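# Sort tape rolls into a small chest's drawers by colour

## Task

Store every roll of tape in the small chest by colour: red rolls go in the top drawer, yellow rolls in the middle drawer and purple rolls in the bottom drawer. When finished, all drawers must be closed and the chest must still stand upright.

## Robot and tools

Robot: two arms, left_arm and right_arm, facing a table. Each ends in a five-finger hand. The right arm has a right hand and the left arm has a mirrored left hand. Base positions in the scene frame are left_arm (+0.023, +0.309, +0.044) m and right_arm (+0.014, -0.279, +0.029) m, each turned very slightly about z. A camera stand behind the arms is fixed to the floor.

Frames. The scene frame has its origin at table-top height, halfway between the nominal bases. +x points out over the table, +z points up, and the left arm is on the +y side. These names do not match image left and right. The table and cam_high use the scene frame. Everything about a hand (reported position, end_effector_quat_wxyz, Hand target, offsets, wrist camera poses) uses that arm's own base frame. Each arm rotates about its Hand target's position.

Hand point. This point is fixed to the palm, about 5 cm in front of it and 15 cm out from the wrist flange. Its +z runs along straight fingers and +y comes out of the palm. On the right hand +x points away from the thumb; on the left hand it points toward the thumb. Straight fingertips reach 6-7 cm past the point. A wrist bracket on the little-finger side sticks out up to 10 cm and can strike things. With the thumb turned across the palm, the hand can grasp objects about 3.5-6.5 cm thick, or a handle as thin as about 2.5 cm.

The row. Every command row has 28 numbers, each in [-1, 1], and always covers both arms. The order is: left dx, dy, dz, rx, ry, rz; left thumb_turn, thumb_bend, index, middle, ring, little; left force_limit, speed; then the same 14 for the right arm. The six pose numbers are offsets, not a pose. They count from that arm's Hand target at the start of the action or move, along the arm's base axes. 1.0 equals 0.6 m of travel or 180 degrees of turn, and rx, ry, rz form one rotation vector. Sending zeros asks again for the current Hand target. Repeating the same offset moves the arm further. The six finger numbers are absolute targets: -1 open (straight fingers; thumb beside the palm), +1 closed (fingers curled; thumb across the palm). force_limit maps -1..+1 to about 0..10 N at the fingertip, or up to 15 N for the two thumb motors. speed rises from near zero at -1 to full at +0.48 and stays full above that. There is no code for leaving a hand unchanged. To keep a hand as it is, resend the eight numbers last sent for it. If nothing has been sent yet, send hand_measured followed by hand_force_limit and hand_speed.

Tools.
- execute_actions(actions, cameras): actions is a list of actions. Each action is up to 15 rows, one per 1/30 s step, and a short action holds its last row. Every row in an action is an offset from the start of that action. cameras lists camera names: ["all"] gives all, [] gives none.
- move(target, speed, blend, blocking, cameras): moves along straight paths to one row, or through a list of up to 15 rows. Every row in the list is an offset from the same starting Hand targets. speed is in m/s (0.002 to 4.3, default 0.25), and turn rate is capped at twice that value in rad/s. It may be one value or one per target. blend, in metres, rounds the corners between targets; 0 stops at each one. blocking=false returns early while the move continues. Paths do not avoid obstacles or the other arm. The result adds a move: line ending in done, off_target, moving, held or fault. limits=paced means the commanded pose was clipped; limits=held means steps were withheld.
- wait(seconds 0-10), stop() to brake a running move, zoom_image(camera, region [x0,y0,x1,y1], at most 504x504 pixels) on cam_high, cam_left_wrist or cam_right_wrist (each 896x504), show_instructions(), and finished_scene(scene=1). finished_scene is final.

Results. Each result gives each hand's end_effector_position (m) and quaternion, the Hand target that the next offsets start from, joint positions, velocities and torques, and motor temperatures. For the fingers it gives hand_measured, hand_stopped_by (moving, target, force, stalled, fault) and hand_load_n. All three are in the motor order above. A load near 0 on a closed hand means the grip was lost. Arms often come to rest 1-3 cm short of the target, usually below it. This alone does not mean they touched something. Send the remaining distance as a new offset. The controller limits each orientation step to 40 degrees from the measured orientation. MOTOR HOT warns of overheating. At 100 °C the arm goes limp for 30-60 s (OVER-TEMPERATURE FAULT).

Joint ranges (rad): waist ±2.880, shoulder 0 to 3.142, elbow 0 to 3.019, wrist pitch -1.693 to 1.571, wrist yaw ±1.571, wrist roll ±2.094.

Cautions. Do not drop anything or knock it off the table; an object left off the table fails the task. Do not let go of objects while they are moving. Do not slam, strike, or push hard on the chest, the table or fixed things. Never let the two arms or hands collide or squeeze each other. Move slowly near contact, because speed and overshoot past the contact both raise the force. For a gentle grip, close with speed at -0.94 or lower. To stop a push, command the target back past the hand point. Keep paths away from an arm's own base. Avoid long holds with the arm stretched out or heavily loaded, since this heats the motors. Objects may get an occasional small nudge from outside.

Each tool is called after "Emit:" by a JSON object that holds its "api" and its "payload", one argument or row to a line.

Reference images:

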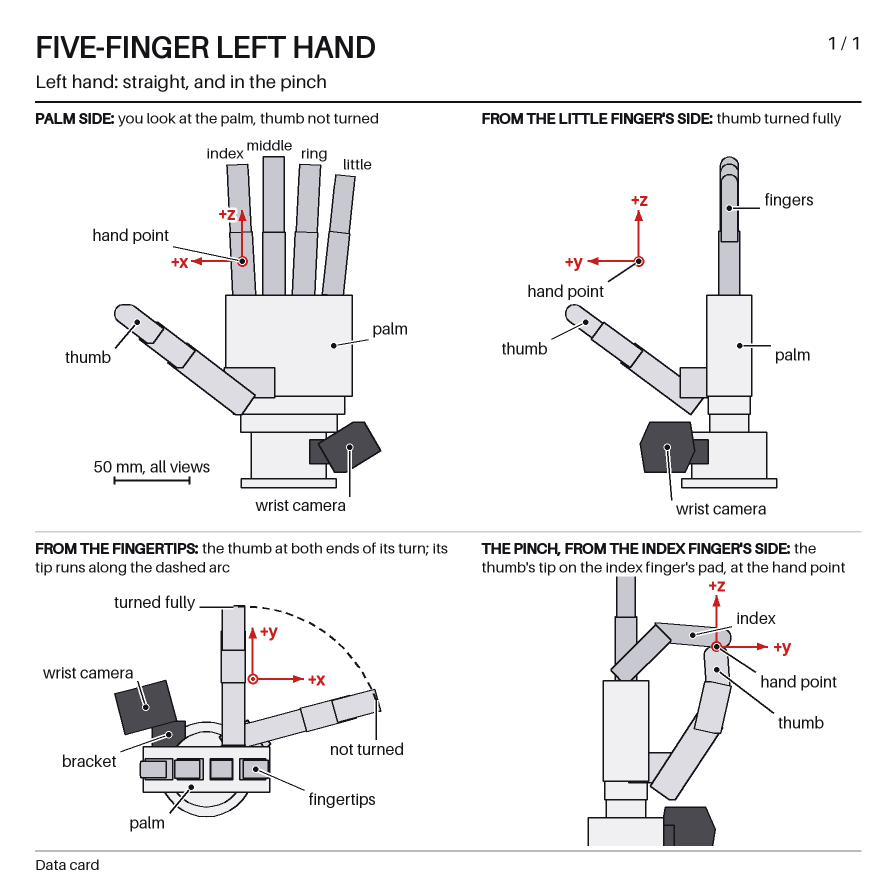

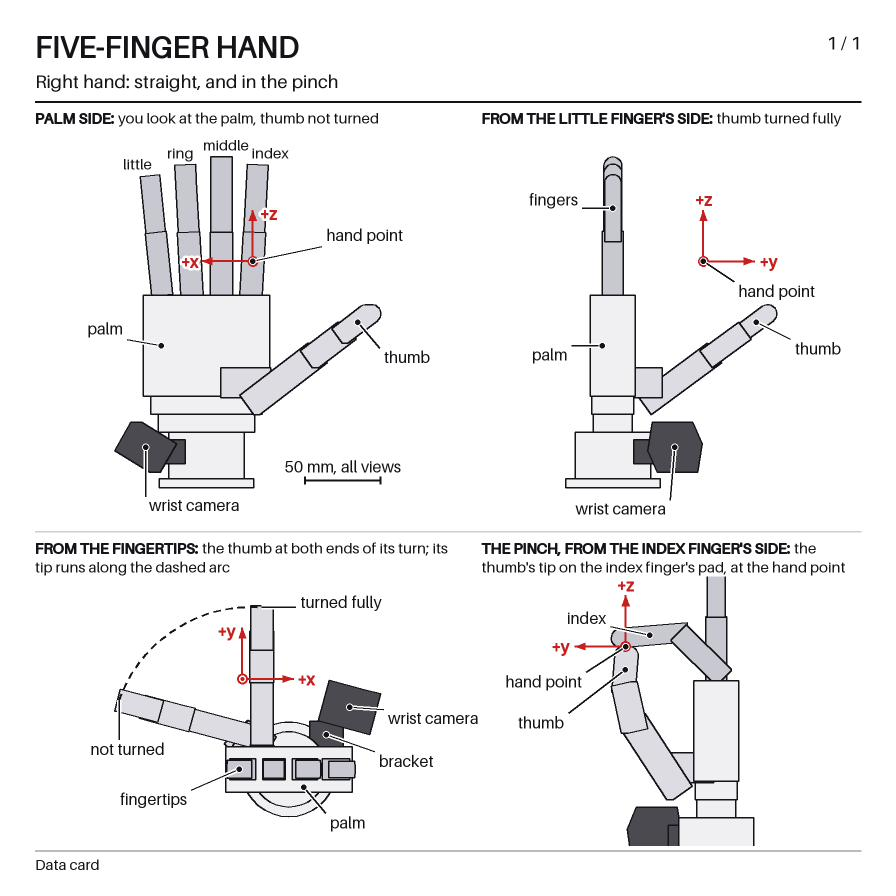

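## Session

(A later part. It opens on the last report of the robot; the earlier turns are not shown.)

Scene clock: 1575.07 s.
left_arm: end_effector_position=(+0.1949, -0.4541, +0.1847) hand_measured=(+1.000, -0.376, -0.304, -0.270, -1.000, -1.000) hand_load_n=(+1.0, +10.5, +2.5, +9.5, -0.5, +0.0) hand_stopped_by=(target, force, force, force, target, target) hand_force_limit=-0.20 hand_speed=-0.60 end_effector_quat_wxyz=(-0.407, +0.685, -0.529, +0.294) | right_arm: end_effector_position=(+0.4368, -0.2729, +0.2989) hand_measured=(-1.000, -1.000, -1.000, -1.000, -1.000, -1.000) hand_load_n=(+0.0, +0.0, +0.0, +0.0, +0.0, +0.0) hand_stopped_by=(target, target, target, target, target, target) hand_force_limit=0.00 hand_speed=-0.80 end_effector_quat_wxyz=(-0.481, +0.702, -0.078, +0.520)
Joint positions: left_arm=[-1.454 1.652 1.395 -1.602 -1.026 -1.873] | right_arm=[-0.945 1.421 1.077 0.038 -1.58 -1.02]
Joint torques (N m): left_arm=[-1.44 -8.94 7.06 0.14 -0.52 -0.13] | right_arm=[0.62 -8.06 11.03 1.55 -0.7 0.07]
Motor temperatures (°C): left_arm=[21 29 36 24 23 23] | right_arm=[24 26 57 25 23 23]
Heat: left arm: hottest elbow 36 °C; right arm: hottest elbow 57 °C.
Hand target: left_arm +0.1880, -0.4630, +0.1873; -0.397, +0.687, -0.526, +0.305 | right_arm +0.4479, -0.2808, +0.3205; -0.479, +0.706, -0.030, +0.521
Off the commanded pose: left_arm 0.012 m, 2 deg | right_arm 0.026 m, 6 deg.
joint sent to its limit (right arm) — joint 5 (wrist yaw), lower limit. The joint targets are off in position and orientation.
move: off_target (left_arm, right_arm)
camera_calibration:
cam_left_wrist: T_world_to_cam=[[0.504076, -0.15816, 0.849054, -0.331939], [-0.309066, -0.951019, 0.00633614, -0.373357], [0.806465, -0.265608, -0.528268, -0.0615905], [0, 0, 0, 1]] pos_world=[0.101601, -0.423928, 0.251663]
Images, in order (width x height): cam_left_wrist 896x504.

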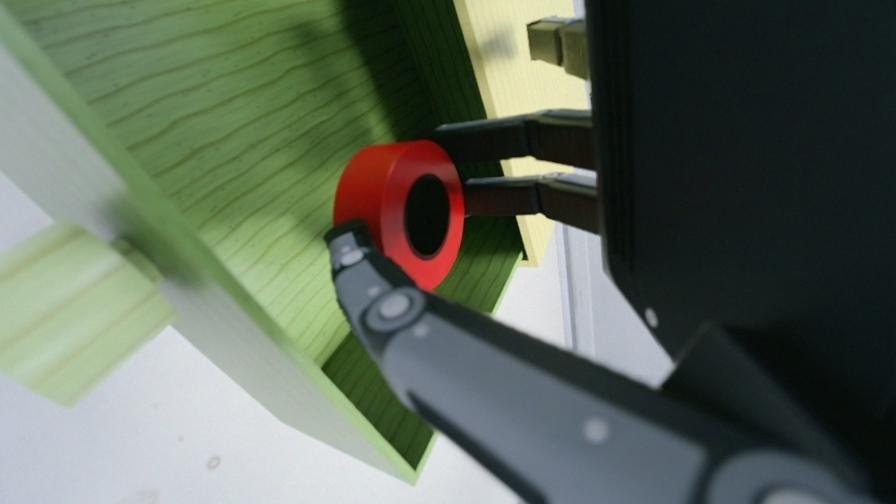

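Emit:
{"api": "move", "payload": {
  "target": [
    [0,0,-0.01,0,0,0,1,-0.28,-0.28,-0.2,-1,-1,-0.2,-0.6,0,0,0,0,0,0,-1,-1,-1,-1,-1,-1,0,-0.8],
    [0,0,-0.01,0,0,0,1,-0.48,-0.4,-0.4,-1,-1,-0.2,-0.6,0,0,0,0,0,0,-1,-1,-1,-1,-1,-1,0,-0.8]
  ],
  "speed": 0.06,
  "cameras": ["cam_left_wrist"]
}}

Scene clock: 1593.10 s.
left_arm: end_effector_position=(+0.1951, -0.4545, +0.1801) hand_measured=(+1.000, -0.480, -0.400, -0.400, -1.000, -1.000) hand_load_n=(+0.0, +0.0, +0.0, +0.0, +0.0, +0.0) hand_stopped_by=(target, target, target, target, target, target) hand_force_limit=-0.20 hand_speed=-0.60 end_effector_quat_wxyz=(-0.404, +0.687, -0.526, +0.296) | right_arm: end_effector_position=(+0.4368, -0.2729, +0.2989) hand_measured=(-1.000, -1.000, -1.000, -1.000, -1.000, -1.000) hand_load_n=(+0.0, +0.0, +0.0, -0.5, +0.0, +0.0) hand_stopped_by=(target, target, target, target, target, target) hand_force_limit=0.00 hand_speed=-0.80 end_effector_quat_wxyz=(-0.481, +0.702, -0.078, +0.520)
Joint positions: left_arm=[-1.454 1.654 1.384 -1.586 -1.026 -1.881] | right_arm=[-0.945 1.421 1.077 0.038 -1.58 -1.02]
Joint torques (N m): left_arm=[-1.44 -8.88 6.99 0.16 -0.53 -0.12] | right_arm=[0.44 -8.12 10.58 1.55 -0.66 0.08]
Motor temperatures (°C): left_arm=[21 29 35 24 23 23] | right_arm=[24 26 57 25 23 23]
Heat: left arm: hottest elbow 35 °C; right arm: hottest elbow 57 °C.
Hand target: left_arm +0.1880, -0.4630, +0.1813; -0.397, +0.687, -0.526, +0.305 | right_arm +0.4479, -0.2808, +0.3205; -0.479, +0.706, -0.030, +0.521
Off the commanded pose: left_arm 0.011 m, 1 deg | right_arm 0.026 m, 6 deg.
joint sent to its limit (right arm) — joint 5 (wrist yaw), lower limit. The joint targets are off in position and orientation.
move: off_target (left_arm, right_arm); target 2's new numbers were sent with left_arm's hand 0.011 m and 2 deg from that target
camera_calibration:
cam_left_wrist: T_world_to_cam=[[0.502758, -0.148198, 0.851629, -0.323911], [-0.305447, -0.952096, 0.0146389, -0.37638], [0.808663, -0.267487, -0.523941, -0.0664219], [0, 0, 0, 1]] pos_world=[0.101598, -0.42412, 0.24656]
Images, in order (width x height): cam_left_wrist 896x504.

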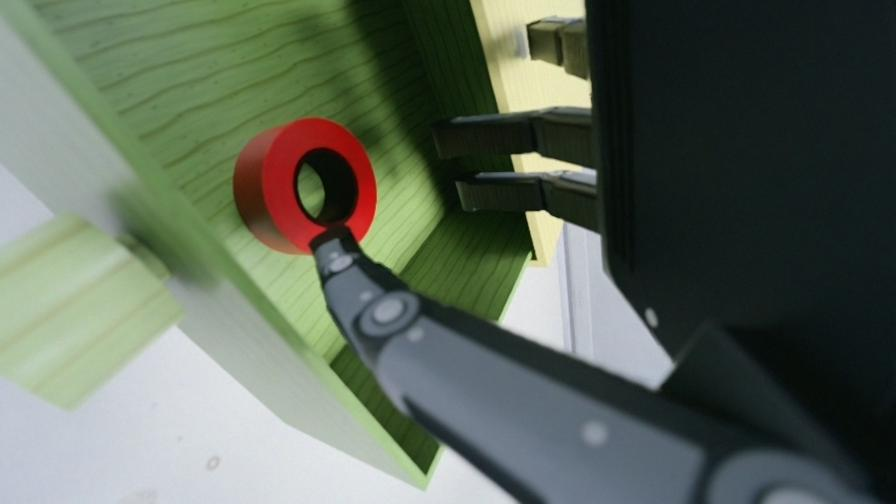

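Emit:
{"api": "move", "payload": {
  "target": [
    [0,0,0.28,0,0,0,1,-0.5,-0.42,-0.42,-1,-1,-0.2,-0.6,0,0,0,0,0,0,-1,-1,-1,-1,-1,-1,0,-0.8],
    [-0.045,0.418,0.28,0,0,-0.0556,1,-0.5,-0.42,-0.42,-1,-1,-0.2,-0.6,0,0,0,0,0,0,-1,-1,-1,-1,-1,-1,0,-0.8],
    [-0.045,0.418,-0.08,0,0,-0.0556,1,-0.5,-0.42,-0.42,-1,-1,-0.2,-0.6,0,0,0,0,0,0,-1,-1,-1,-1,-1,-1,0,-0.8]
  ],
  "speed": 0.25,
  "blend": [0.04,0.04,0],
  "cameras": ["cam_left_wrist"]
}}

Scene clock: 1656.43 s.
left_arm: end_effector_position=(+0.1602, -0.2064, +0.1305) hand_measured=(+1.000, -0.500, -0.420, -0.420, -1.000, -1.000) hand_load_n=(+0.0, +0.0, +0.0, +0.0, +0.0, +0.0) hand_stopped_by=(target, target, target, target, target, target) hand_force_limit=-0.20 hand_speed=-0.60 end_effector_quat_wxyz=(-0.371, +0.642, -0.583, +0.331) | right_arm: end_effector_position=(+0.4368, -0.2729, +0.2989) hand_measured=(-1.000, -1.000, -1.000, -1.000, -1.000, -1.000) hand_load_n=(-0.5, +0.0, +0.0, +0.0, +0.0, +0.0) hand_stopped_by=(target, target, target, target, target, target) hand_force_limit=0.00 hand_speed=-0.80 end_effector_quat_wxyz=(-0.481, +0.702, -0.078, +0.520)
Joint positions: left_arm=[-1.46 0.853 0.572 -1.279 -1.041 -1.549] | right_arm=[-0.945 1.421 1.077 0.038 -1.58 -1.02]
Joint torques (N m): left_arm=[-0.15 0.97 7.17 0.69 -0.89 0.12] | right_arm=[1.14 -8.29 10.65 1.39 -0.67 0.08]
Motor temperatures (°C): left_arm=[21 30 34 24 23 23] | right_arm=[24 26 57 25 23 23]
Heat: left arm: hottest elbow 34 °C; right arm: hottest elbow 57 °C.
Hand target: left_arm +0.1610, -0.2122, +0.1333; -0.369, +0.639, -0.584, +0.338 | right_arm +0.4479, -0.2808, +0.3205; -0.479, +0.706, -0.030, +0.521
Off the commanded pose: left_arm 0.006 m, 1 deg | right_arm 0.026 m, 6 deg.
joint sent to its limit (right arm) — joint 5 (wrist yaw), lower limit. The joint targets are off in position and orientation.
move: off_target (right_arm)
camera_calibration:
cam_left_wrist: T_world_to_cam=[[0.475851, -0.224495, 0.850393, -0.238597], [-0.466869, -0.883886, 0.0279074, -0.111863], [0.745385, -0.410302, -0.525407, -0.0170215], [0, 0, 0, 1]] pos_world=[0.073999, -0.159422, 0.19708]
Images, in order (width x height): cam_left_wrist 896x504.

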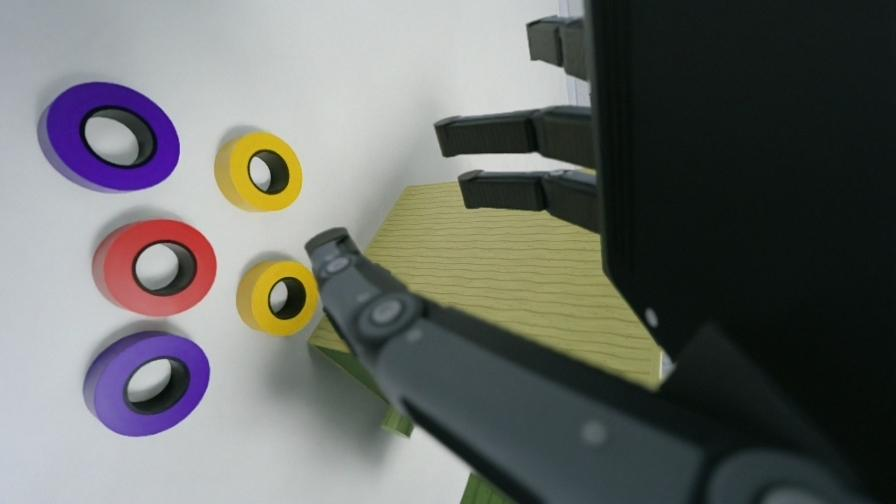

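Emit:
{"api": "move", "payload": {
  "target": [
    [-0.0367,-0.0133,-0.1133,0,0,0,1,-0.5,-0.42,-0.42,-1,-1,-0.2,-0.6,0,0,0,0,0,0,-1,-1,-1,-1,-1,-1,0,-0.8]
  ],
  "speed": 0.2,
  "cameras": ["cam_left_wrist"]
}}

Scene clock: 1695.47 s.
left_arm: end_effector_position=(+0.1394, -0.2129, +0.0620) hand_measured=(+1.000, -0.500, -0.420, -0.420, -1.000, -1.000) hand_load_n=(+0.0, +0.0, +0.0, +0.0, +0.0, +0.0) hand_stopped_by=(target, target, target, target, target, target) hand_force_limit=-0.20 hand_speed=-0.60 end_effector_quat_wxyz=(-0.375, +0.636, -0.588, +0.330) | right_arm: end_effector_position=(+0.4368, -0.2729, +0.2989) hand_measured=(-1.000, -1.000, -1.000, -1.000, -1.000, -1.000) hand_load_n=(+0.0, +0.0, +0.0, +0.0, +0.0, +0.0) hand_stopped_by=(target, target, target, target, target, target) hand_force_limit=0.00 hand_speed=-0.80 end_effector_quat_wxyz=(-0.481, +0.702, -0.078, +0.520)
Joint positions: left_arm=[-1.571 1.042 0.47 -1.172 -1.037 -1.747] | right_arm=[-0.945 1.421 1.077 0.038 -1.58 -1.02]
Joint torques (N m): left_arm=[-1.32 0.03 6.43 0.32 -0.68 -0.12] | right_arm=[-0.09 -8.29 10.63 1.52 -0.65 0.04]
Motor temperatures (°C): left_arm=[21 28 34 24 23 23] | right_arm=[24 26 58 25 23 23]
Heat: left arm: hottest elbow 34 °C; right arm: hottest elbow 58 °C.
Hand target: left_arm +0.1390, -0.2202, +0.0654; -0.369, +0.639, -0.584, +0.338 | right_arm +0.4479, -0.2808, +0.3205; -0.479, +0.706, -0.030, +0.521
Off the commanded pose: left_arm 0.008 m, 1 deg | right_arm 0.026 m, 6 deg.
joint sent to its limit (right arm) — joint 5 (wrist yaw), lower limit. The joint targets are off in position and orientation.
move: off_target (right_arm)
camera_calibration:
cam_left_wrist: T_world_to_cam=[[0.471033, -0.240826, 0.848605, -0.174642], [-0.475932, -0.879361, 0.01462, -0.122379], [0.742709, -0.410765, -0.528825, -0.0395536], [0, 0, 0, 1]] pos_world=[0.0533951, -0.165921, 0.129075]
Images, in order (width x height): cam_left_wrist 896x504.

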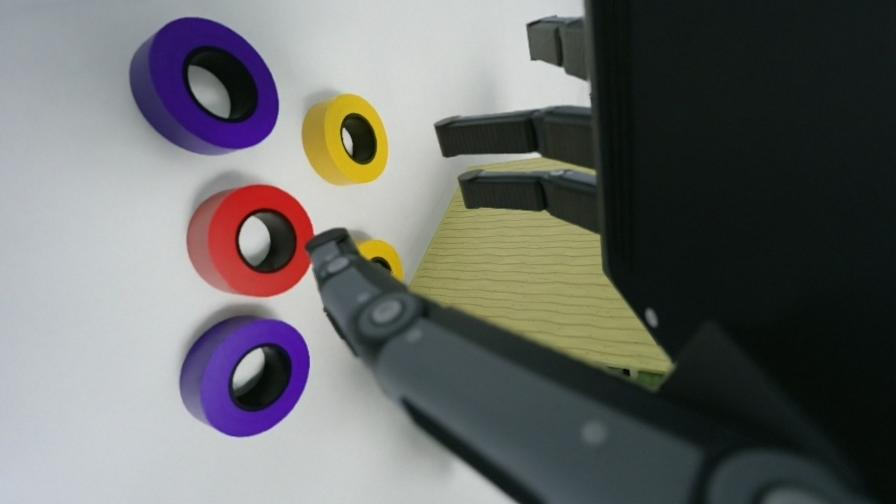

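Emit:
{"api": "move", "payload": {
  "target": [
    [-0.0208,-0.013,-0.075,0,0,0,1,-0.5,-0.42,-0.42,-1,-1,-0.2,-0.6,0,0,0,0,0,0,-1,-1,-1,-1,-1,-1,0,-0.8]
  ],
  "speed": 0.15,
  "cameras": ["cam_left_wrist"]
}}

Scene clock: 1719.20 s.
left_arm: end_effector_position=(+0.1276, -0.2217, +0.0191) hand_measured=(+1.000, -0.500, -0.420, -0.420, -1.000, -1.000) hand_load_n=(+0.0, +0.0, +0.0, +0.0, +0.0, +0.0) hand_stopped_by=(target, target, target, target, target, target) hand_force_limit=-0.20 hand_speed=-0.60 end_effector_quat_wxyz=(-0.375, +0.636, -0.587, +0.332) | right_arm: end_effector_position=(+0.4368, -0.2729, +0.2989) hand_measured=(-1.000, -1.000, -1.000, -1.000, -1.000, -1.000) hand_load_n=(+0.0, +0.0, +0.0, +0.0, +0.0, +0.0) hand_stopped_by=(target, target, target, target, target, target) hand_force_limit=0.00 hand_speed=-0.80 end_effector_quat_wxyz=(-0.481, +0.702, -0.078, +0.520)
Joint positions: left_arm=[-1.63 1.22 0.436 -1.055 -1.028 -1.862] | right_arm=[-0.945 1.421 1.077 0.038 -1.58 -1.02]
Joint torques (N m): left_arm=[-1.38 -0.91 5.14 0.2 -0.55 -0.12] | right_arm=[-0.15 -8.29 10.73 1.66 -0.63 0.03]
Motor temperatures (°C): left_arm=[21 28 33 24 23 23] | right_arm=[24 26 58 25 23 23]
Heat: left arm: hottest elbow 33 °C; right arm: hottest elbow 58 °C.
Hand target: left_arm +0.1265, -0.2280, +0.0204; -0.369, +0.639, -0.584, +0.338 | right_arm +0.4479, -0.2808, +0.3205; -0.479, +0.706, -0.030, +0.521
Off the commanded pose: left_arm 0.007 m, 1 deg | right_arm 0.026 m, 6 deg.
joint sent to its limit (right arm) — joint 5 (wrist yaw), lower limit. The joint targets are off in position and orientation.
move: off_target (right_arm)
camera_calibration:
cam_left_wrist: T_world_to_cam=[[0.467745, -0.23772, 0.851295, -0.13366], [-0.476227, -0.879174, 0.0161581, -0.135012], [0.744596, -0.412967, -0.524438, -0.057971], [0, 0, 0, 1]] pos_world=[0.0413877, -0.174412, 0.0855636]
Images, in order (width x height): cam_left_wrist 896x504.

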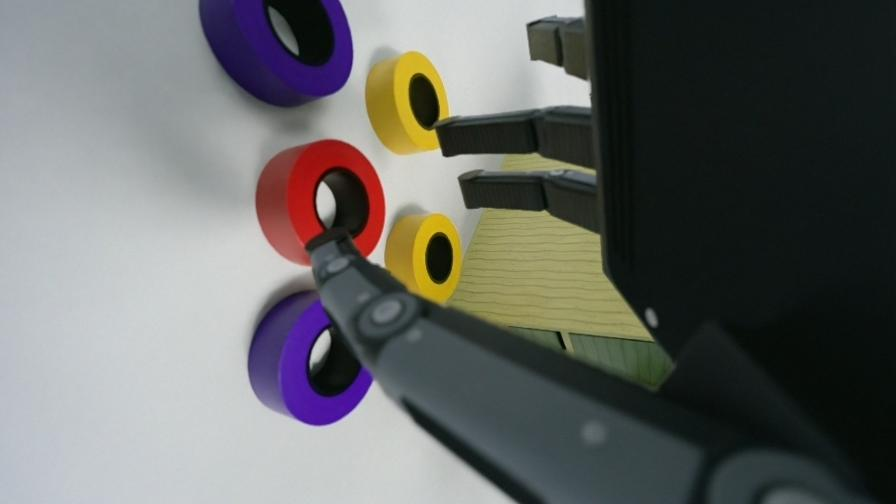

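Emit:
{"api": "move", "payload": {
  "target": [
    [-0.0025,0.005,-0.058,0,0,0,1,-0.5,-0.42,-0.42,-1,-1,-0.2,-0.6,0,0,0,0,0,0,-1,-1,-1,-1,-1,-1,0,-0.8]
  ],
  "speed": 0.08,
  "cameras": ["cam_left_wrist"]
}}

Scene clock: 1727.00 s.
left_arm: end_effector_position=(+0.1279, -0.2199, -0.0146) hand_measured=(+1.000, -0.500, -0.420, -0.420, -1.000, -1.000) hand_load_n=(+0.0, +0.0, +0.0, +0.0, +0.0, +0.0) hand_stopped_by=(target, target, target, target, target, target) hand_force_limit=-0.20 hand_speed=-0.60 end_effector_quat_wxyz=(-0.374, +0.639, -0.583, +0.333) | right_arm: end_effector_position=(+0.4368, -0.2729, +0.2989) hand_measured=(-1.000, -1.000, -1.000, -1.000, -1.000, -1.000) hand_load_n=(+0.0, +0.0, +0.0, +0.0, +0.0, +0.0) hand_stopped_by=(target, target, target, target, target, target) hand_force_limit=0.00 hand_speed=-0.80 end_effector_quat_wxyz=(-0.481, +0.702, -0.078, +0.520)
Joint positions: left_arm=[-1.63 1.338 0.396 -0.907 -1.026 -1.879] | right_arm=[-0.945 1.421 1.077 0.038 -1.58 -1.02]
Joint torques (N m): left_arm=[-1.26 -1.38 4.05 0.2 -0.53 -0.11] | right_arm=[0.38 -7.82 10.43 1.76 -0.69 0.08]
Motor temperatures (°C): left_arm=[21 27 33 24 23 23] | right_arm=[24 26 58 25 23 23]
Heat: left arm: hottest elbow 33 °C; right arm: hottest elbow 58 °C.
Hand target: left_arm +0.1250, -0.2250, -0.0144; -0.369, +0.639, -0.584, +0.338 | right_arm +0.4479, -0.2808, +0.3205; -0.479, +0.706, -0.030, +0.521
Off the commanded pose: left_arm 0.006 m, 1 deg | right_arm 0.026 m, 6 deg.
joint sent to its limit (right arm) — joint 5 (wrist yaw), lower limit. The joint targets are off in position and orientation.
move: off_target (right_arm)
camera_calibration:
cam_left_wrist: T_world_to_cam=[[0.469307, -0.22906, 0.852809, -0.103066], [-0.468394, -0.883282, 0.020516, -0.134553], [0.748571, -0.409079, -0.52182, -0.0747283], [0, 0, 0, 1]] pos_world=[0.0412849, -0.173026, 0.0516611]
Images, in order (width x height): cam_left_wrist 896x504.

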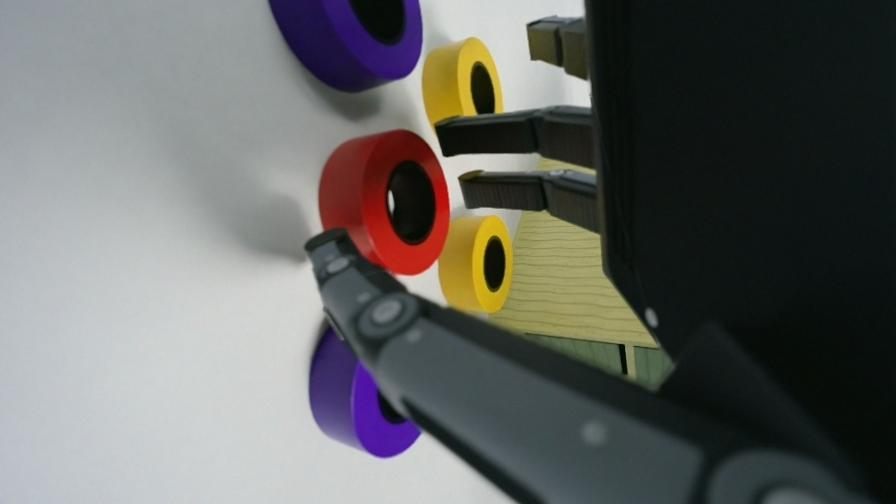

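Emit:
{"api": "move", "payload": {
  "target": [
    [0.0,0.002,-0.01,0,0,0,1,-0.5,-0.42,-0.42,-1,-1,-0.2,-0.6,0,0,0,0,0,0,-1,-1,-1,-1,-1,-1,0,-0.8]
  ],
  "speed": 0.05,
  "cameras": ["cam_left_wrist"]
}}

Emit:
{"api": "move", "payload": {
  "target": [
    [0,0,0,0,0,0,1,-0.3,-0.28,-0.25,-1,-1,-0.3,-0.6,0,0,0,0,0,0,-1,-1,-1,-1,-1,-1,0,-0.8]
  ],
  "cameras": ["cam_left_wrist"]
}}

Scene clock: 1752.03 s.
left_arm: end_effector_position=(+0.1280, -0.2190, -0.0203) hand_measured=(+1.000, -0.500, -0.420, -0.420, -1.000, -1.000) hand_load_n=(+0.0, +0.0, +0.0, +0.0, -0.5, +0.0) hand_stopped_by=(target, target, target, target, target, target) hand_force_limit=-0.20 hand_speed=-0.60 end_effector_quat_wxyz=(-0.374, +0.639, -0.583, +0.333) | right_arm: end_effector_position=(+0.4368, -0.2729, +0.2989) hand_measured=(-1.000, -1.000, -1.000, -1.000, -1.000, -1.000) hand_load_n=(+0.0, +0.0, +0.0, -0.5, +0.0, +0.0) hand_stopped_by=(target, target, target, target, target, target) hand_force_limit=0.00 hand_speed=-0.80 end_effector_quat_wxyz=(-0.481, +0.702, -0.078, +0.520)
Joint positions: left_arm=[-1.63 1.358 0.388 -0.879 -1.026 -1.879] | right_arm=[-0.945 1.421 1.077 0.038 -1.58 -1.02]
Joint torques (N m): left_arm=[-1.32 -1.49 3.85 0.17 -0.52 -0.11] | right_arm=[0.38 -7.77 10.74 1.72 -0.69 -0.01]
Motor temperatures (°C): left_arm=[21 27 32 24 23 23] | right_arm=[24 26 58 25 23 23]
Heat: left arm: hottest elbow 32 °C; right arm: hottest elbow 58 °C.
Hand target: left_arm +0.1250, -0.2238, -0.0204; -0.369, +0.639, -0.584, +0.338 | right_arm +0.4479, -0.2808, +0.3205; -0.479, +0.706, -0.030, +0.521
Off the commanded pose: left_arm 0.006 m, 1 deg | right_arm 0.026 m, 6 deg.
joint sent to its limit (right arm) — joint 5 (wrist yaw), lower limit. The joint targets are off in position and orientation.
move: off_target (right_arm)
camera_calibration:
cam_left_wrist: T_world_to_cam=[[0.469307, -0.22906, 0.852809, -0.0979132], [-0.468394, -0.883282, 0.020516, -0.133639], [0.748571, -0.409079, -0.52182, -0.0773866], [0, 0, 0, 1]] pos_world=[0.0412849, -0.172126, 0.0458611]
Images, in order (width x height): cam_left_wrist 896x504.

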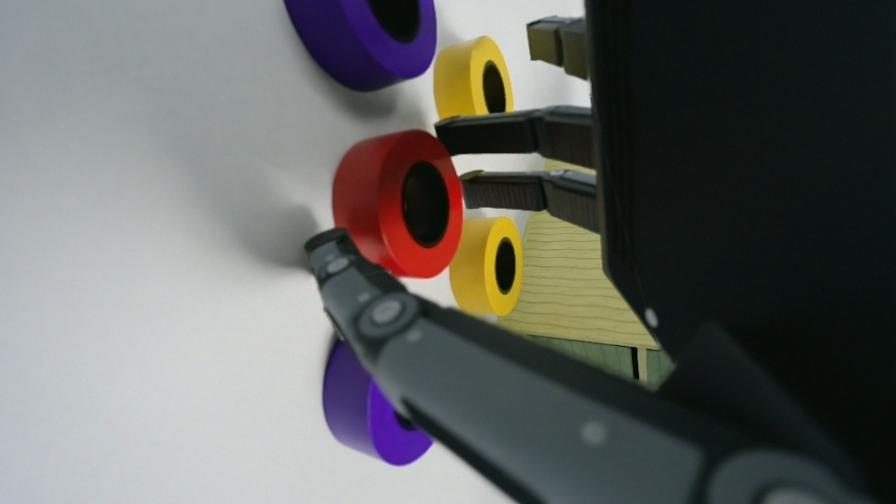

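Scene clock: 1752.83 s.
left_arm: end_effector_position=(+0.1280, -0.2190, -0.0203) hand_measured=(+1.000, -0.414, -0.280, -0.278, -1.000, -1.000) hand_load_n=(+0.5, +7.0, +3.5, +4.5, +0.0, +0.0) hand_stopped_by=(target, force, target, force, target, target) hand_force_limit=-0.30 hand_speed=-0.60 end_effector_quat_wxyz=(-0.374, +0.639, -0.583, +0.333) | right_arm: end_effector_position=(+0.4368, -0.2729, +0.2989) hand_measured=(-1.000, -1.000, -1.000, -1.000, -1.000, -1.000) hand_load_n=(+0.0, +0.0, +0.0, +0.0, +0.0, +0.0) hand_stopped_by=(target, target, target, target, target, target) hand_force_limit=0.00 hand_speed=-0.80 end_effector_quat_wxyz=(-0.481, +0.702, -0.078, +0.520)
Joint positions: left_arm=[-1.63 1.358 0.388 -0.879 -1.026 -1.879] | right_arm=[-0.945 1.421 1.077 0.038 -1.58 -1.02]
Joint torques (N m): left_arm=[-1.32 -1.49 3.85 0.2 -0.53 -0.11] | right_arm=[0.38 -8.23 10.63 1.69 -0.69 0.08]
Motor temperatures (°C): left_arm=[21 27 32 24 23 23] | right_arm=[24 26 58 25 23 23]
Heat: left arm: hottest elbow 32 °C; right arm: hottest elbow 58 °C.
Hand target: left_arm +0.1250, -0.2238, -0.0204; -0.369, +0.639, -0.584, +0.338 | right_arm +0.4479, -0.2808, +0.3205; -0.479, +0.706, -0.030, +0.521
Off the commanded pose: left_arm 0.006 m, 1 deg | right_arm 0.026 m, 6 deg.
joint sent to its limit (right arm) — joint 5 (wrist yaw), lower limit. The joint targets are off in position and orientation.
move: off_target (right_arm)
camera_calibration:
cam_left_wrist: T_world_to_cam=[[0.469307, -0.22906, 0.852809, -0.0979132], [-0.468394, -0.883282, 0.020516, -0.133639], [0.748571, -0.409079, -0.52182, -0.0773866], [0, 0, 0, 1]] pos_world=[0.0412849, -0.172126, 0.0458611]
Images, in order (width x height): cam_left_wrist 896x504.

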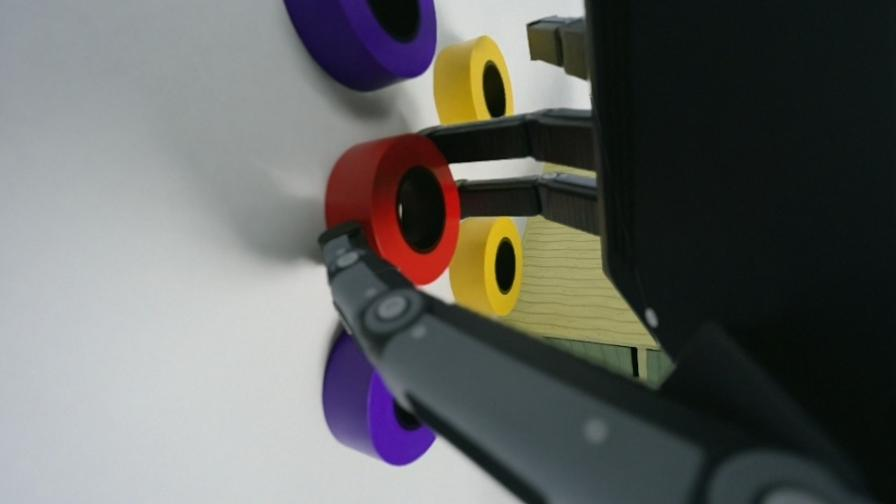

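Emit:
{"api": "move", "payload": {
  "target": [
    [0,0,0,0,0,0,1,-0.38,-0.24,-0.22,-1,-1,-0.2,-0.6,0,0,0,0,0,0,-1,-1,-1,-1,-1,-1,0,-0.8],
    [0,0,0.634,0,0,0,1,-0.38,-0.24,-0.22,-1,-1,-0.2,-0.6,0,0,0,0,0,0,-1,-1,-1,-1,-1,-1,0,-0.8],
    [0.0517,-0.272,0.634,0,0,0.0556,1,-0.38,-0.24,-0.22,-1,-1,-0.2,-0.6,0,0,0,0,0,0,-1,-1,-1,-1,-1,-1,0,-0.8],
    [0.0517,-0.272,0.4507,0,0,0.0556,1,-0.38,-0.24,-0.22,-1,-1,-0.2,-0.6,0,0,0,0,0,0,-1,-1,-1,-1,-1,-1,0,-0.8]
  ],
  "speed": [0.1,0.2,0.2,0.15],
  "blend": [0,0.05,0.05,0],
  "cameras": ["cam_left_wrist"]
}}

Scene clock: 1795.50 s.
left_arm: end_effector_position=(+0.1515, -0.3884, +0.2422) hand_measured=(+1.000, -0.416, -0.252, -0.278, -1.000, -1.000) hand_load_n=(-0.5, +11.0, +12.5, +1.0, +0.0, +0.0) hand_stopped_by=(target, force, force, force, target, target) hand_force_limit=-0.20 hand_speed=-0.60 end_effector_quat_wxyz=(-0.371, +0.674, -0.554, +0.318) | right_arm: end_effector_position=(+0.4368, -0.2729, +0.2989) hand_measured=(-1.000, -1.000, -1.000, -1.000, -1.000, -1.000) hand_load_n=(-0.5, +0.5, +0.0, -0.5, +0.0, +0.0) hand_stopped_by=(target, target, target, target, target, target) hand_force_limit=0.00 hand_speed=-0.80 end_effector_quat_wxyz=(-0.481, +0.702, -0.078, +0.520)
Joint positions: left_arm=[-1.534 1.382 1.255 -1.663 -1.005 -1.85] | right_arm=[-0.945 1.421 1.077 0.038 -1.58 -1.02]
Joint torques (N m): left_arm=[0.15 -6.24 7.6 -0.68 -0.59 -0.12] | right_arm=[0.73 -7.3 10.85 1.81 -0.67 0.01]
Motor temperatures (°C): left_arm=[21 27 32 24 23 23] | right_arm=[24 26 59 25 23 23]
Heat: left arm: hottest elbow 32 °C; right arm: hottest elbow 59 °C.
Hand target: left_arm +0.1560, -0.3870, +0.2500; -0.397, +0.687, -0.526, +0.305 | right_arm +0.4479, -0.2808, +0.3205; -0.479, +0.706, -0.030, +0.521
Off the commanded pose: left_arm 0.009 m, 5 deg | right_arm 0.026 m, 6 deg.
joint sent to its limit (left arm) — joint 4 (wrist pitch), lower limit. The joint targets are off in position and orientation.
joint sent to its limit (right arm) — joint 5 (wrist yaw), lower limit. The joint targets are off in position and orientation.
move: off_target (left_arm, right_arm)
camera_calibration:
cam_left_wrist: T_world_to_cam=[[0.507416, -0.158256, 0.847044, -0.348535], [-0.388914, -0.919237, 0.0612327, -0.313542], [0.768944, -0.360498, -0.527983, -0.0100344], [0, 0, 0, 1]] pos_world=[0.0626269, -0.346994, 0.309125]
Images, in order (width x height): cam_left_wrist 896x504.

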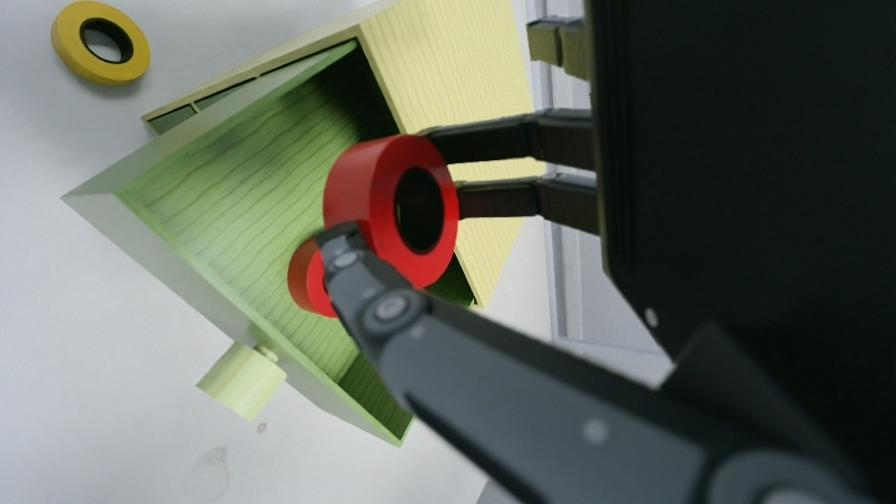

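Emit:
{"api": "move", "payload": {
  "target": [
    [0.0095,-0.0015,-0.0833,0,0,0,1,-0.38,-0.24,-0.22,-1,-1,-0.2,-0.6,0,0,0,0,0,0,-1,-1,-1,-1,-1,-1,0,-0.8]
  ],
  "speed": 0.1,
  "cameras": ["cam_left_wrist"]
}}

Scene clock: 1821.20 s.
left_arm: end_effector_position=(+0.1542, -0.3859, +0.1944) hand_measured=(+1.000, -0.416, -0.252, -0.278, -1.000, -1.000) hand_load_n=(-0.5, +10.5, +12.0, +1.0, -0.5, +0.0) hand_stopped_by=(target, force, force, force, target, target) hand_force_limit=-0.20 hand_speed=-0.60 end_effector_quat_wxyz=(-0.399, +0.678, -0.539, +0.299) | right_arm: end_effector_position=(+0.4368, -0.2729, +0.2989) hand_measured=(-1.000, -1.000, -1.000, -1.000, -1.000, -1.000) hand_load_n=(+0.0, +0.0, +0.0, +0.0, +0.0, +0.0) hand_stopped_by=(target, target, target, target, target, target) hand_force_limit=0.00 hand_speed=-0.80 end_effector_quat_wxyz=(-0.481, +0.702, -0.078, +0.520)
Joint positions: left_arm=[-1.534 1.467 1.201 -1.663 -1.005 -1.959] | right_arm=[-0.945 1.421 1.077 0.038 -1.58 -1.02]
Joint torques (N m): left_arm=[0.5 -6.59 7.15 -0.34 -0.75 -0.13] | right_arm=[0.97 -7.82 10.54 1.58 -0.66 0.08]
Motor temperatures (°C): left_arm=[21 28 32 24 23 23] | right_arm=[24 26 59 25 23 23]
Heat: left arm: hottest elbow 32 °C; right arm: hottest elbow 59 °C.
Hand target: left_arm +0.1617, -0.3879, +0.2000; -0.397, +0.687, -0.526, +0.305 | right_arm +0.4479, -0.2808, +0.3205; -0.479, +0.706, -0.030, +0.521
Off the commanded pose: left_arm 0.010 m, 2 deg | right_arm 0.026 m, 6 deg.
joint sent to its limit (right arm) — joint 5 (wrist yaw), lower limit. The joint targets are off in position and orientation.
move: off_target (right_arm)
camera_calibration:
cam_left_wrist: T_world_to_cam=[[0.503958, -0.169495, 0.846934, -0.312879], [-0.337377, -0.941288, 0.0123742, -0.314154], [0.795112, -0.291972, -0.531554, -0.0133488], [0, 0, 0, 1]] pos_world=[0.0623036, -0.352638, 0.26178]
Images, in order (width x height): cam_left_wrist 896x504.

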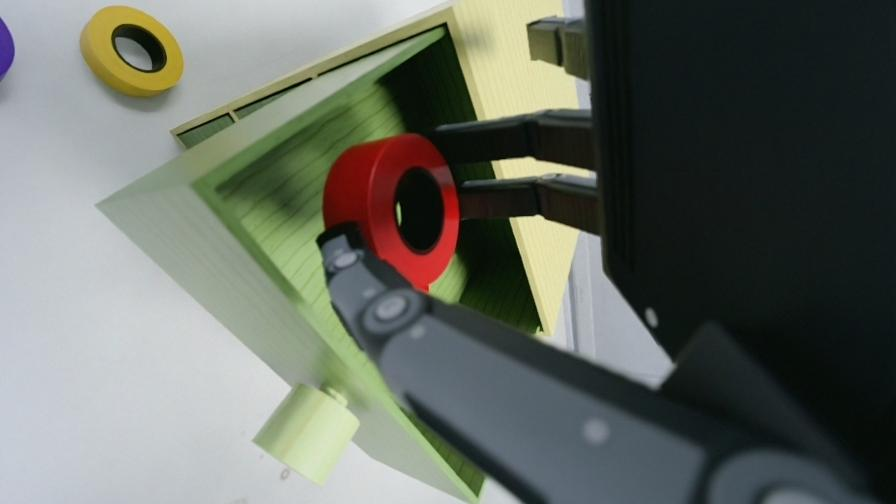

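Emit:
{"api": "move", "payload": {
  "target": [
    [0.0167,0.005,-0.0333,0,0,0,1,-0.38,-0.24,-0.22,-1,-1,-0.2,-0.6,0,0,0,0,0,0,-1,-1,-1,-1,-1,-1,0,-0.8]
  ],
  "speed": 0.1,
  "cameras": ["cam_left_wrist"]
}}

Scene clock: 1830.83 s.
left_arm: end_effector_position=(+0.1668, -0.3830, +0.1774) hand_measured=(+1.000, -0.416, -0.252, -0.278, -1.000, -1.000) hand_load_n=(-0.5, +10.5, +12.5, +1.0, +0.0, +0.0) hand_stopped_by=(target, force, force, force, target, target) hand_force_limit=-0.20 hand_speed=-0.60 end_effector_quat_wxyz=(-0.396, +0.688, -0.528, +0.303) | right_arm: end_effector_position=(+0.4368, -0.2729, +0.2989) hand_measured=(-1.000, -1.000, -1.000, -1.000, -1.000, -1.000) hand_load_n=(+0.0, +0.0, +0.0, +0.0, +0.0, +0.0) hand_stopped_by=(target, target, target, target, target, target) hand_force_limit=0.00 hand_speed=-0.80 end_effector_quat_wxyz=(-0.481, +0.702, -0.078, +0.520)
Joint positions: left_arm=[-1.503 1.467 1.155 -1.583 -1.012 -1.945] | right_arm=[-0.945 1.421 1.077 0.038 -1.58 -1.02]
Joint torques (N m): left_arm=[0.79 -6.48 6.79 0.17 -0.86 0.11] | right_arm=[0.79 -8.18 10.81 1.89 -0.66 0.11]
Motor temperatures (°C): left_arm=[21 28 33 24 23 23] | right_arm=[24 26 59 25 23 23]
Heat: left arm: hottest elbow 33 °C; right arm: hottest elbow 59 °C.
Hand target: left_arm +0.1717, -0.3849, +0.1800; -0.397, +0.687, -0.526, +0.305 | right_arm +0.4479, -0.2808, +0.3205; -0.479, +0.706, -0.030, +0.521
Off the commanded pose: left_arm 0.006 m, 0 deg | right_arm 0.026 m, 6 deg.
joint sent to its limit (right arm) — joint 5 (wrist yaw), lower limit. The joint targets are off in position and orientation.
move: off_target (right_arm)
camera_calibration:
cam_left_wrist: T_world_to_cam=[[0.502187, -0.140333, 0.853296, -0.294049], [-0.317531, -0.947741, 0.0310099, -0.316069], [0.804352, -0.286521, -0.520503, -0.0329348], [0, 0, 0, 1]] pos_world=[0.0737971, -0.350252, 0.243569]
Images, in order (width x height): cam_left_wrist 896x504.

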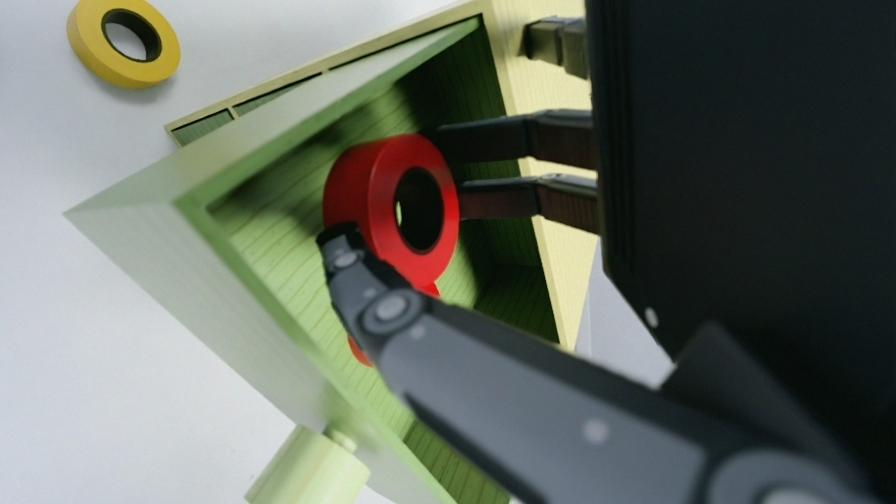

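Emit:
{"api": "move", "payload": {
  "target": [
    [-0.0025,0.0185,-0.012,0,0,0,1,-0.38,-0.24,-0.22,-1,-1,-0.2,-0.6,0,0,0,0,0,0,-1,-1,-1,-1,-1,-1,0,-0.8]
  ],
  "speed": 0.06,
  "cameras": ["cam_left_wrist"]
}}

Scene clock: 1848.10 s.
left_arm: end_effector_position=(+0.1664, -0.3790, +0.1743) hand_measured=(+1.000, -0.416, -0.252, -0.278, -1.000, -1.000) hand_load_n=(-0.5, +11.0, +12.0, +1.0, +0.5, +0.0) hand_stopped_by=(target, force, force, force, target, target) hand_force_limit=-0.20 hand_speed=-0.60 end_effector_quat_wxyz=(-0.399, +0.680, -0.530, +0.312) | right_arm: end_effector_position=(+0.4368, -0.2729, +0.2989) hand_measured=(-1.000, -1.000, -1.000, -1.000, -1.000, -1.000) hand_load_n=(+0.0, +0.0, +0.0, +0.0, +0.0, +0.0) hand_stopped_by=(target, target, target, target, target, target) hand_force_limit=0.00 hand_speed=-0.80 end_effector_quat_wxyz=(-0.481, +0.702, -0.078, +0.520)
Joint positions: left_arm=[-1.511 1.455 1.126 -1.562 -1.034 -1.939] | right_arm=[-0.945 1.421 1.077 0.038 -1.58 -1.02]
Joint torques (N m): left_arm=[0.67 -6.95 5.65 0.05 -0.17 0.08] | right_arm=[0.38 -7.3 10.82 1.72 -0.72 0.03]
Motor temperatures (°C): left_arm=[21 28 32 24 23 23] | right_arm=[24 26 59 25 23 23]
Heat: left arm: hottest elbow 32 °C; right arm: hottest elbow 59 °C.
Hand target: left_arm +0.1702, -0.3738, +0.1728; -0.397, +0.687, -0.526, +0.305 | right_arm +0.4479, -0.2808, +0.3205; -0.479, +0.706, -0.030, +0.521
Off the commanded pose: left_arm 0.007 m, 1 deg | right_arm 0.026 m, 6 deg.
joint sent to its limit (right arm) — joint 5 (wrist yaw), lower limit. The joint targets are off in position and orientation.
move: off_target (right_arm)
camera_calibration:
cam_left_wrist: T_world_to_cam=[[0.483121, -0.150583, 0.862507, -0.292817], [-0.334538, -0.942104, 0.022907, -0.305911], [0.809122, -0.299608, -0.505526, -0.0414379], [0, 0, 0, 1]] pos_world=[0.0726556, -0.344709, 0.238616]
Images, in order (width x height): cam_left_wrist 896x504.

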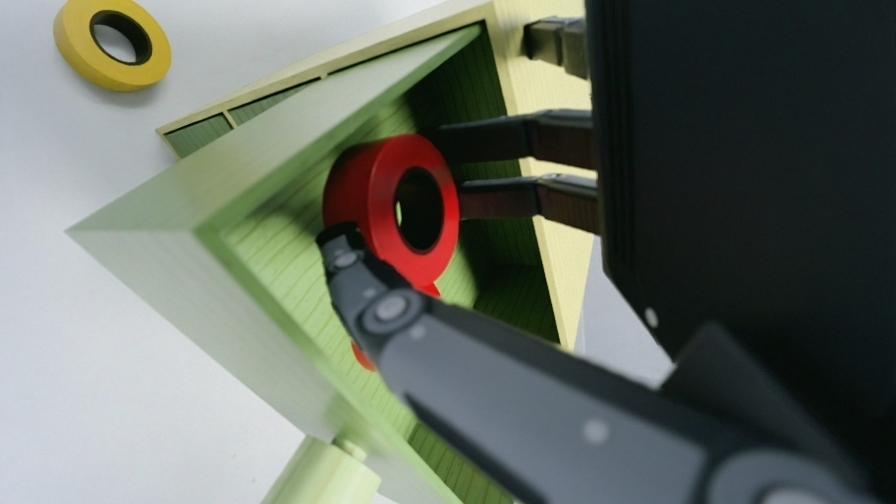

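Emit:
{"api": "move", "payload": {
  "target": [
    [0,0,0,0,0,0,1,-0.5,-0.4,-0.4,-1,-1,-0.2,-0.75,0,0,0,0,0,0,-1,-1,-1,-1,-1,-1,0,-0.8]
  ],
  "speed": 0.06,
  "cameras": ["cam_left_wrist"]
}}

Scene clock: 1854.70 s.
left_arm: end_effector_position=(+0.1664, -0.3790, +0.1743) hand_measured=(+1.000, -0.500, -0.400, -0.400, -1.000, -1.000) hand_load_n=(+0.0, +0.0, +0.0, +0.0, +0.0, +0.0) hand_stopped_by=(target, target, target, target, target, target) hand_force_limit=-0.20 hand_speed=-0.75 end_effector_quat_wxyz=(-0.399, +0.680, -0.530, +0.312) | right_arm: end_effector_position=(+0.4368, -0.2729, +0.2989) hand_measured=(-1.000, -1.000, -1.000, -1.000, -1.000, -1.000) hand_load_n=(+0.0, +0.0, +0.0, +0.0, +0.0, +0.0) hand_stopped_by=(target, target, target, target, target, target) hand_force_limit=0.00 hand_speed=-0.80 end_effector_quat_wxyz=(-0.481, +0.702, -0.078, +0.520)
Joint positions: left_arm=[-1.511 1.455 1.126 -1.562 -1.034 -1.939] | right_arm=[-0.945 1.421 1.077 0.038 -1.58 -1.02]
Joint torques (N m): left_arm=[0.62 -7 5.63 0.05 -0.17 0.08] | right_arm=[0.79 -7.59 10.52 1.57 -0.7 0.08]
Motor temperatures (°C): left_arm=[21 28 32 24 23 23] | right_arm=[24 26 59 25 23 23]
Heat: left arm: hottest elbow 32 °C; right arm: hottest elbow 59 °C.
Hand target: left_arm +0.1702, -0.3738, +0.1728; -0.397, +0.687, -0.526, +0.305 | right_arm +0.4479, -0.2808, +0.3205; -0.479, +0.706, -0.030, +0.521
Off the commanded pose: left_arm 0.007 m, 1 deg | right_arm 0.026 m, 6 deg.
joint sent to its limit (right arm) — joint 5 (wrist yaw), lower limit. The joint targets are off in position and orientation.
move: off_target (right_arm)
camera_calibration:
cam_left_wrist: T_world_to_cam=[[0.483121, -0.150583, 0.862507, -0.292817], [-0.334538, -0.942104, 0.022907, -0.305911], [0.809122, -0.299608, -0.505526, -0.0414379], [0, 0, 0, 1]] pos_world=[0.0726556, -0.344709, 0.238616]
Images, in order (width x height): cam_left_wrist 896x504.

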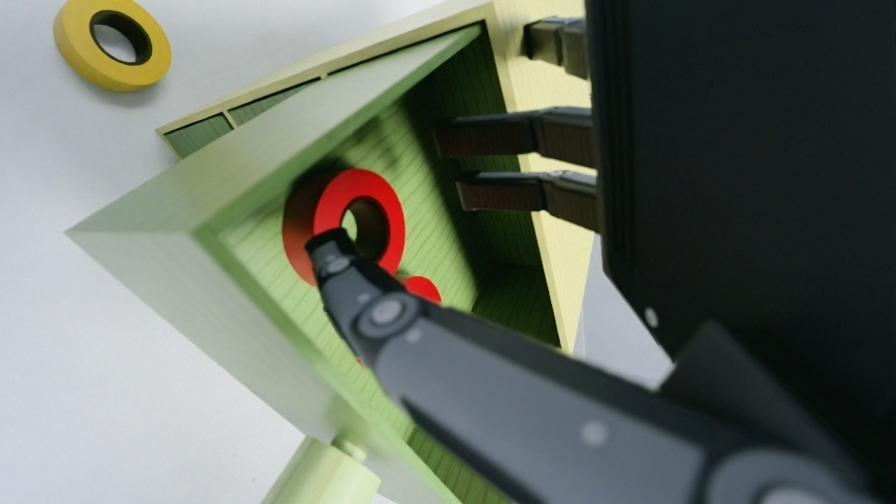

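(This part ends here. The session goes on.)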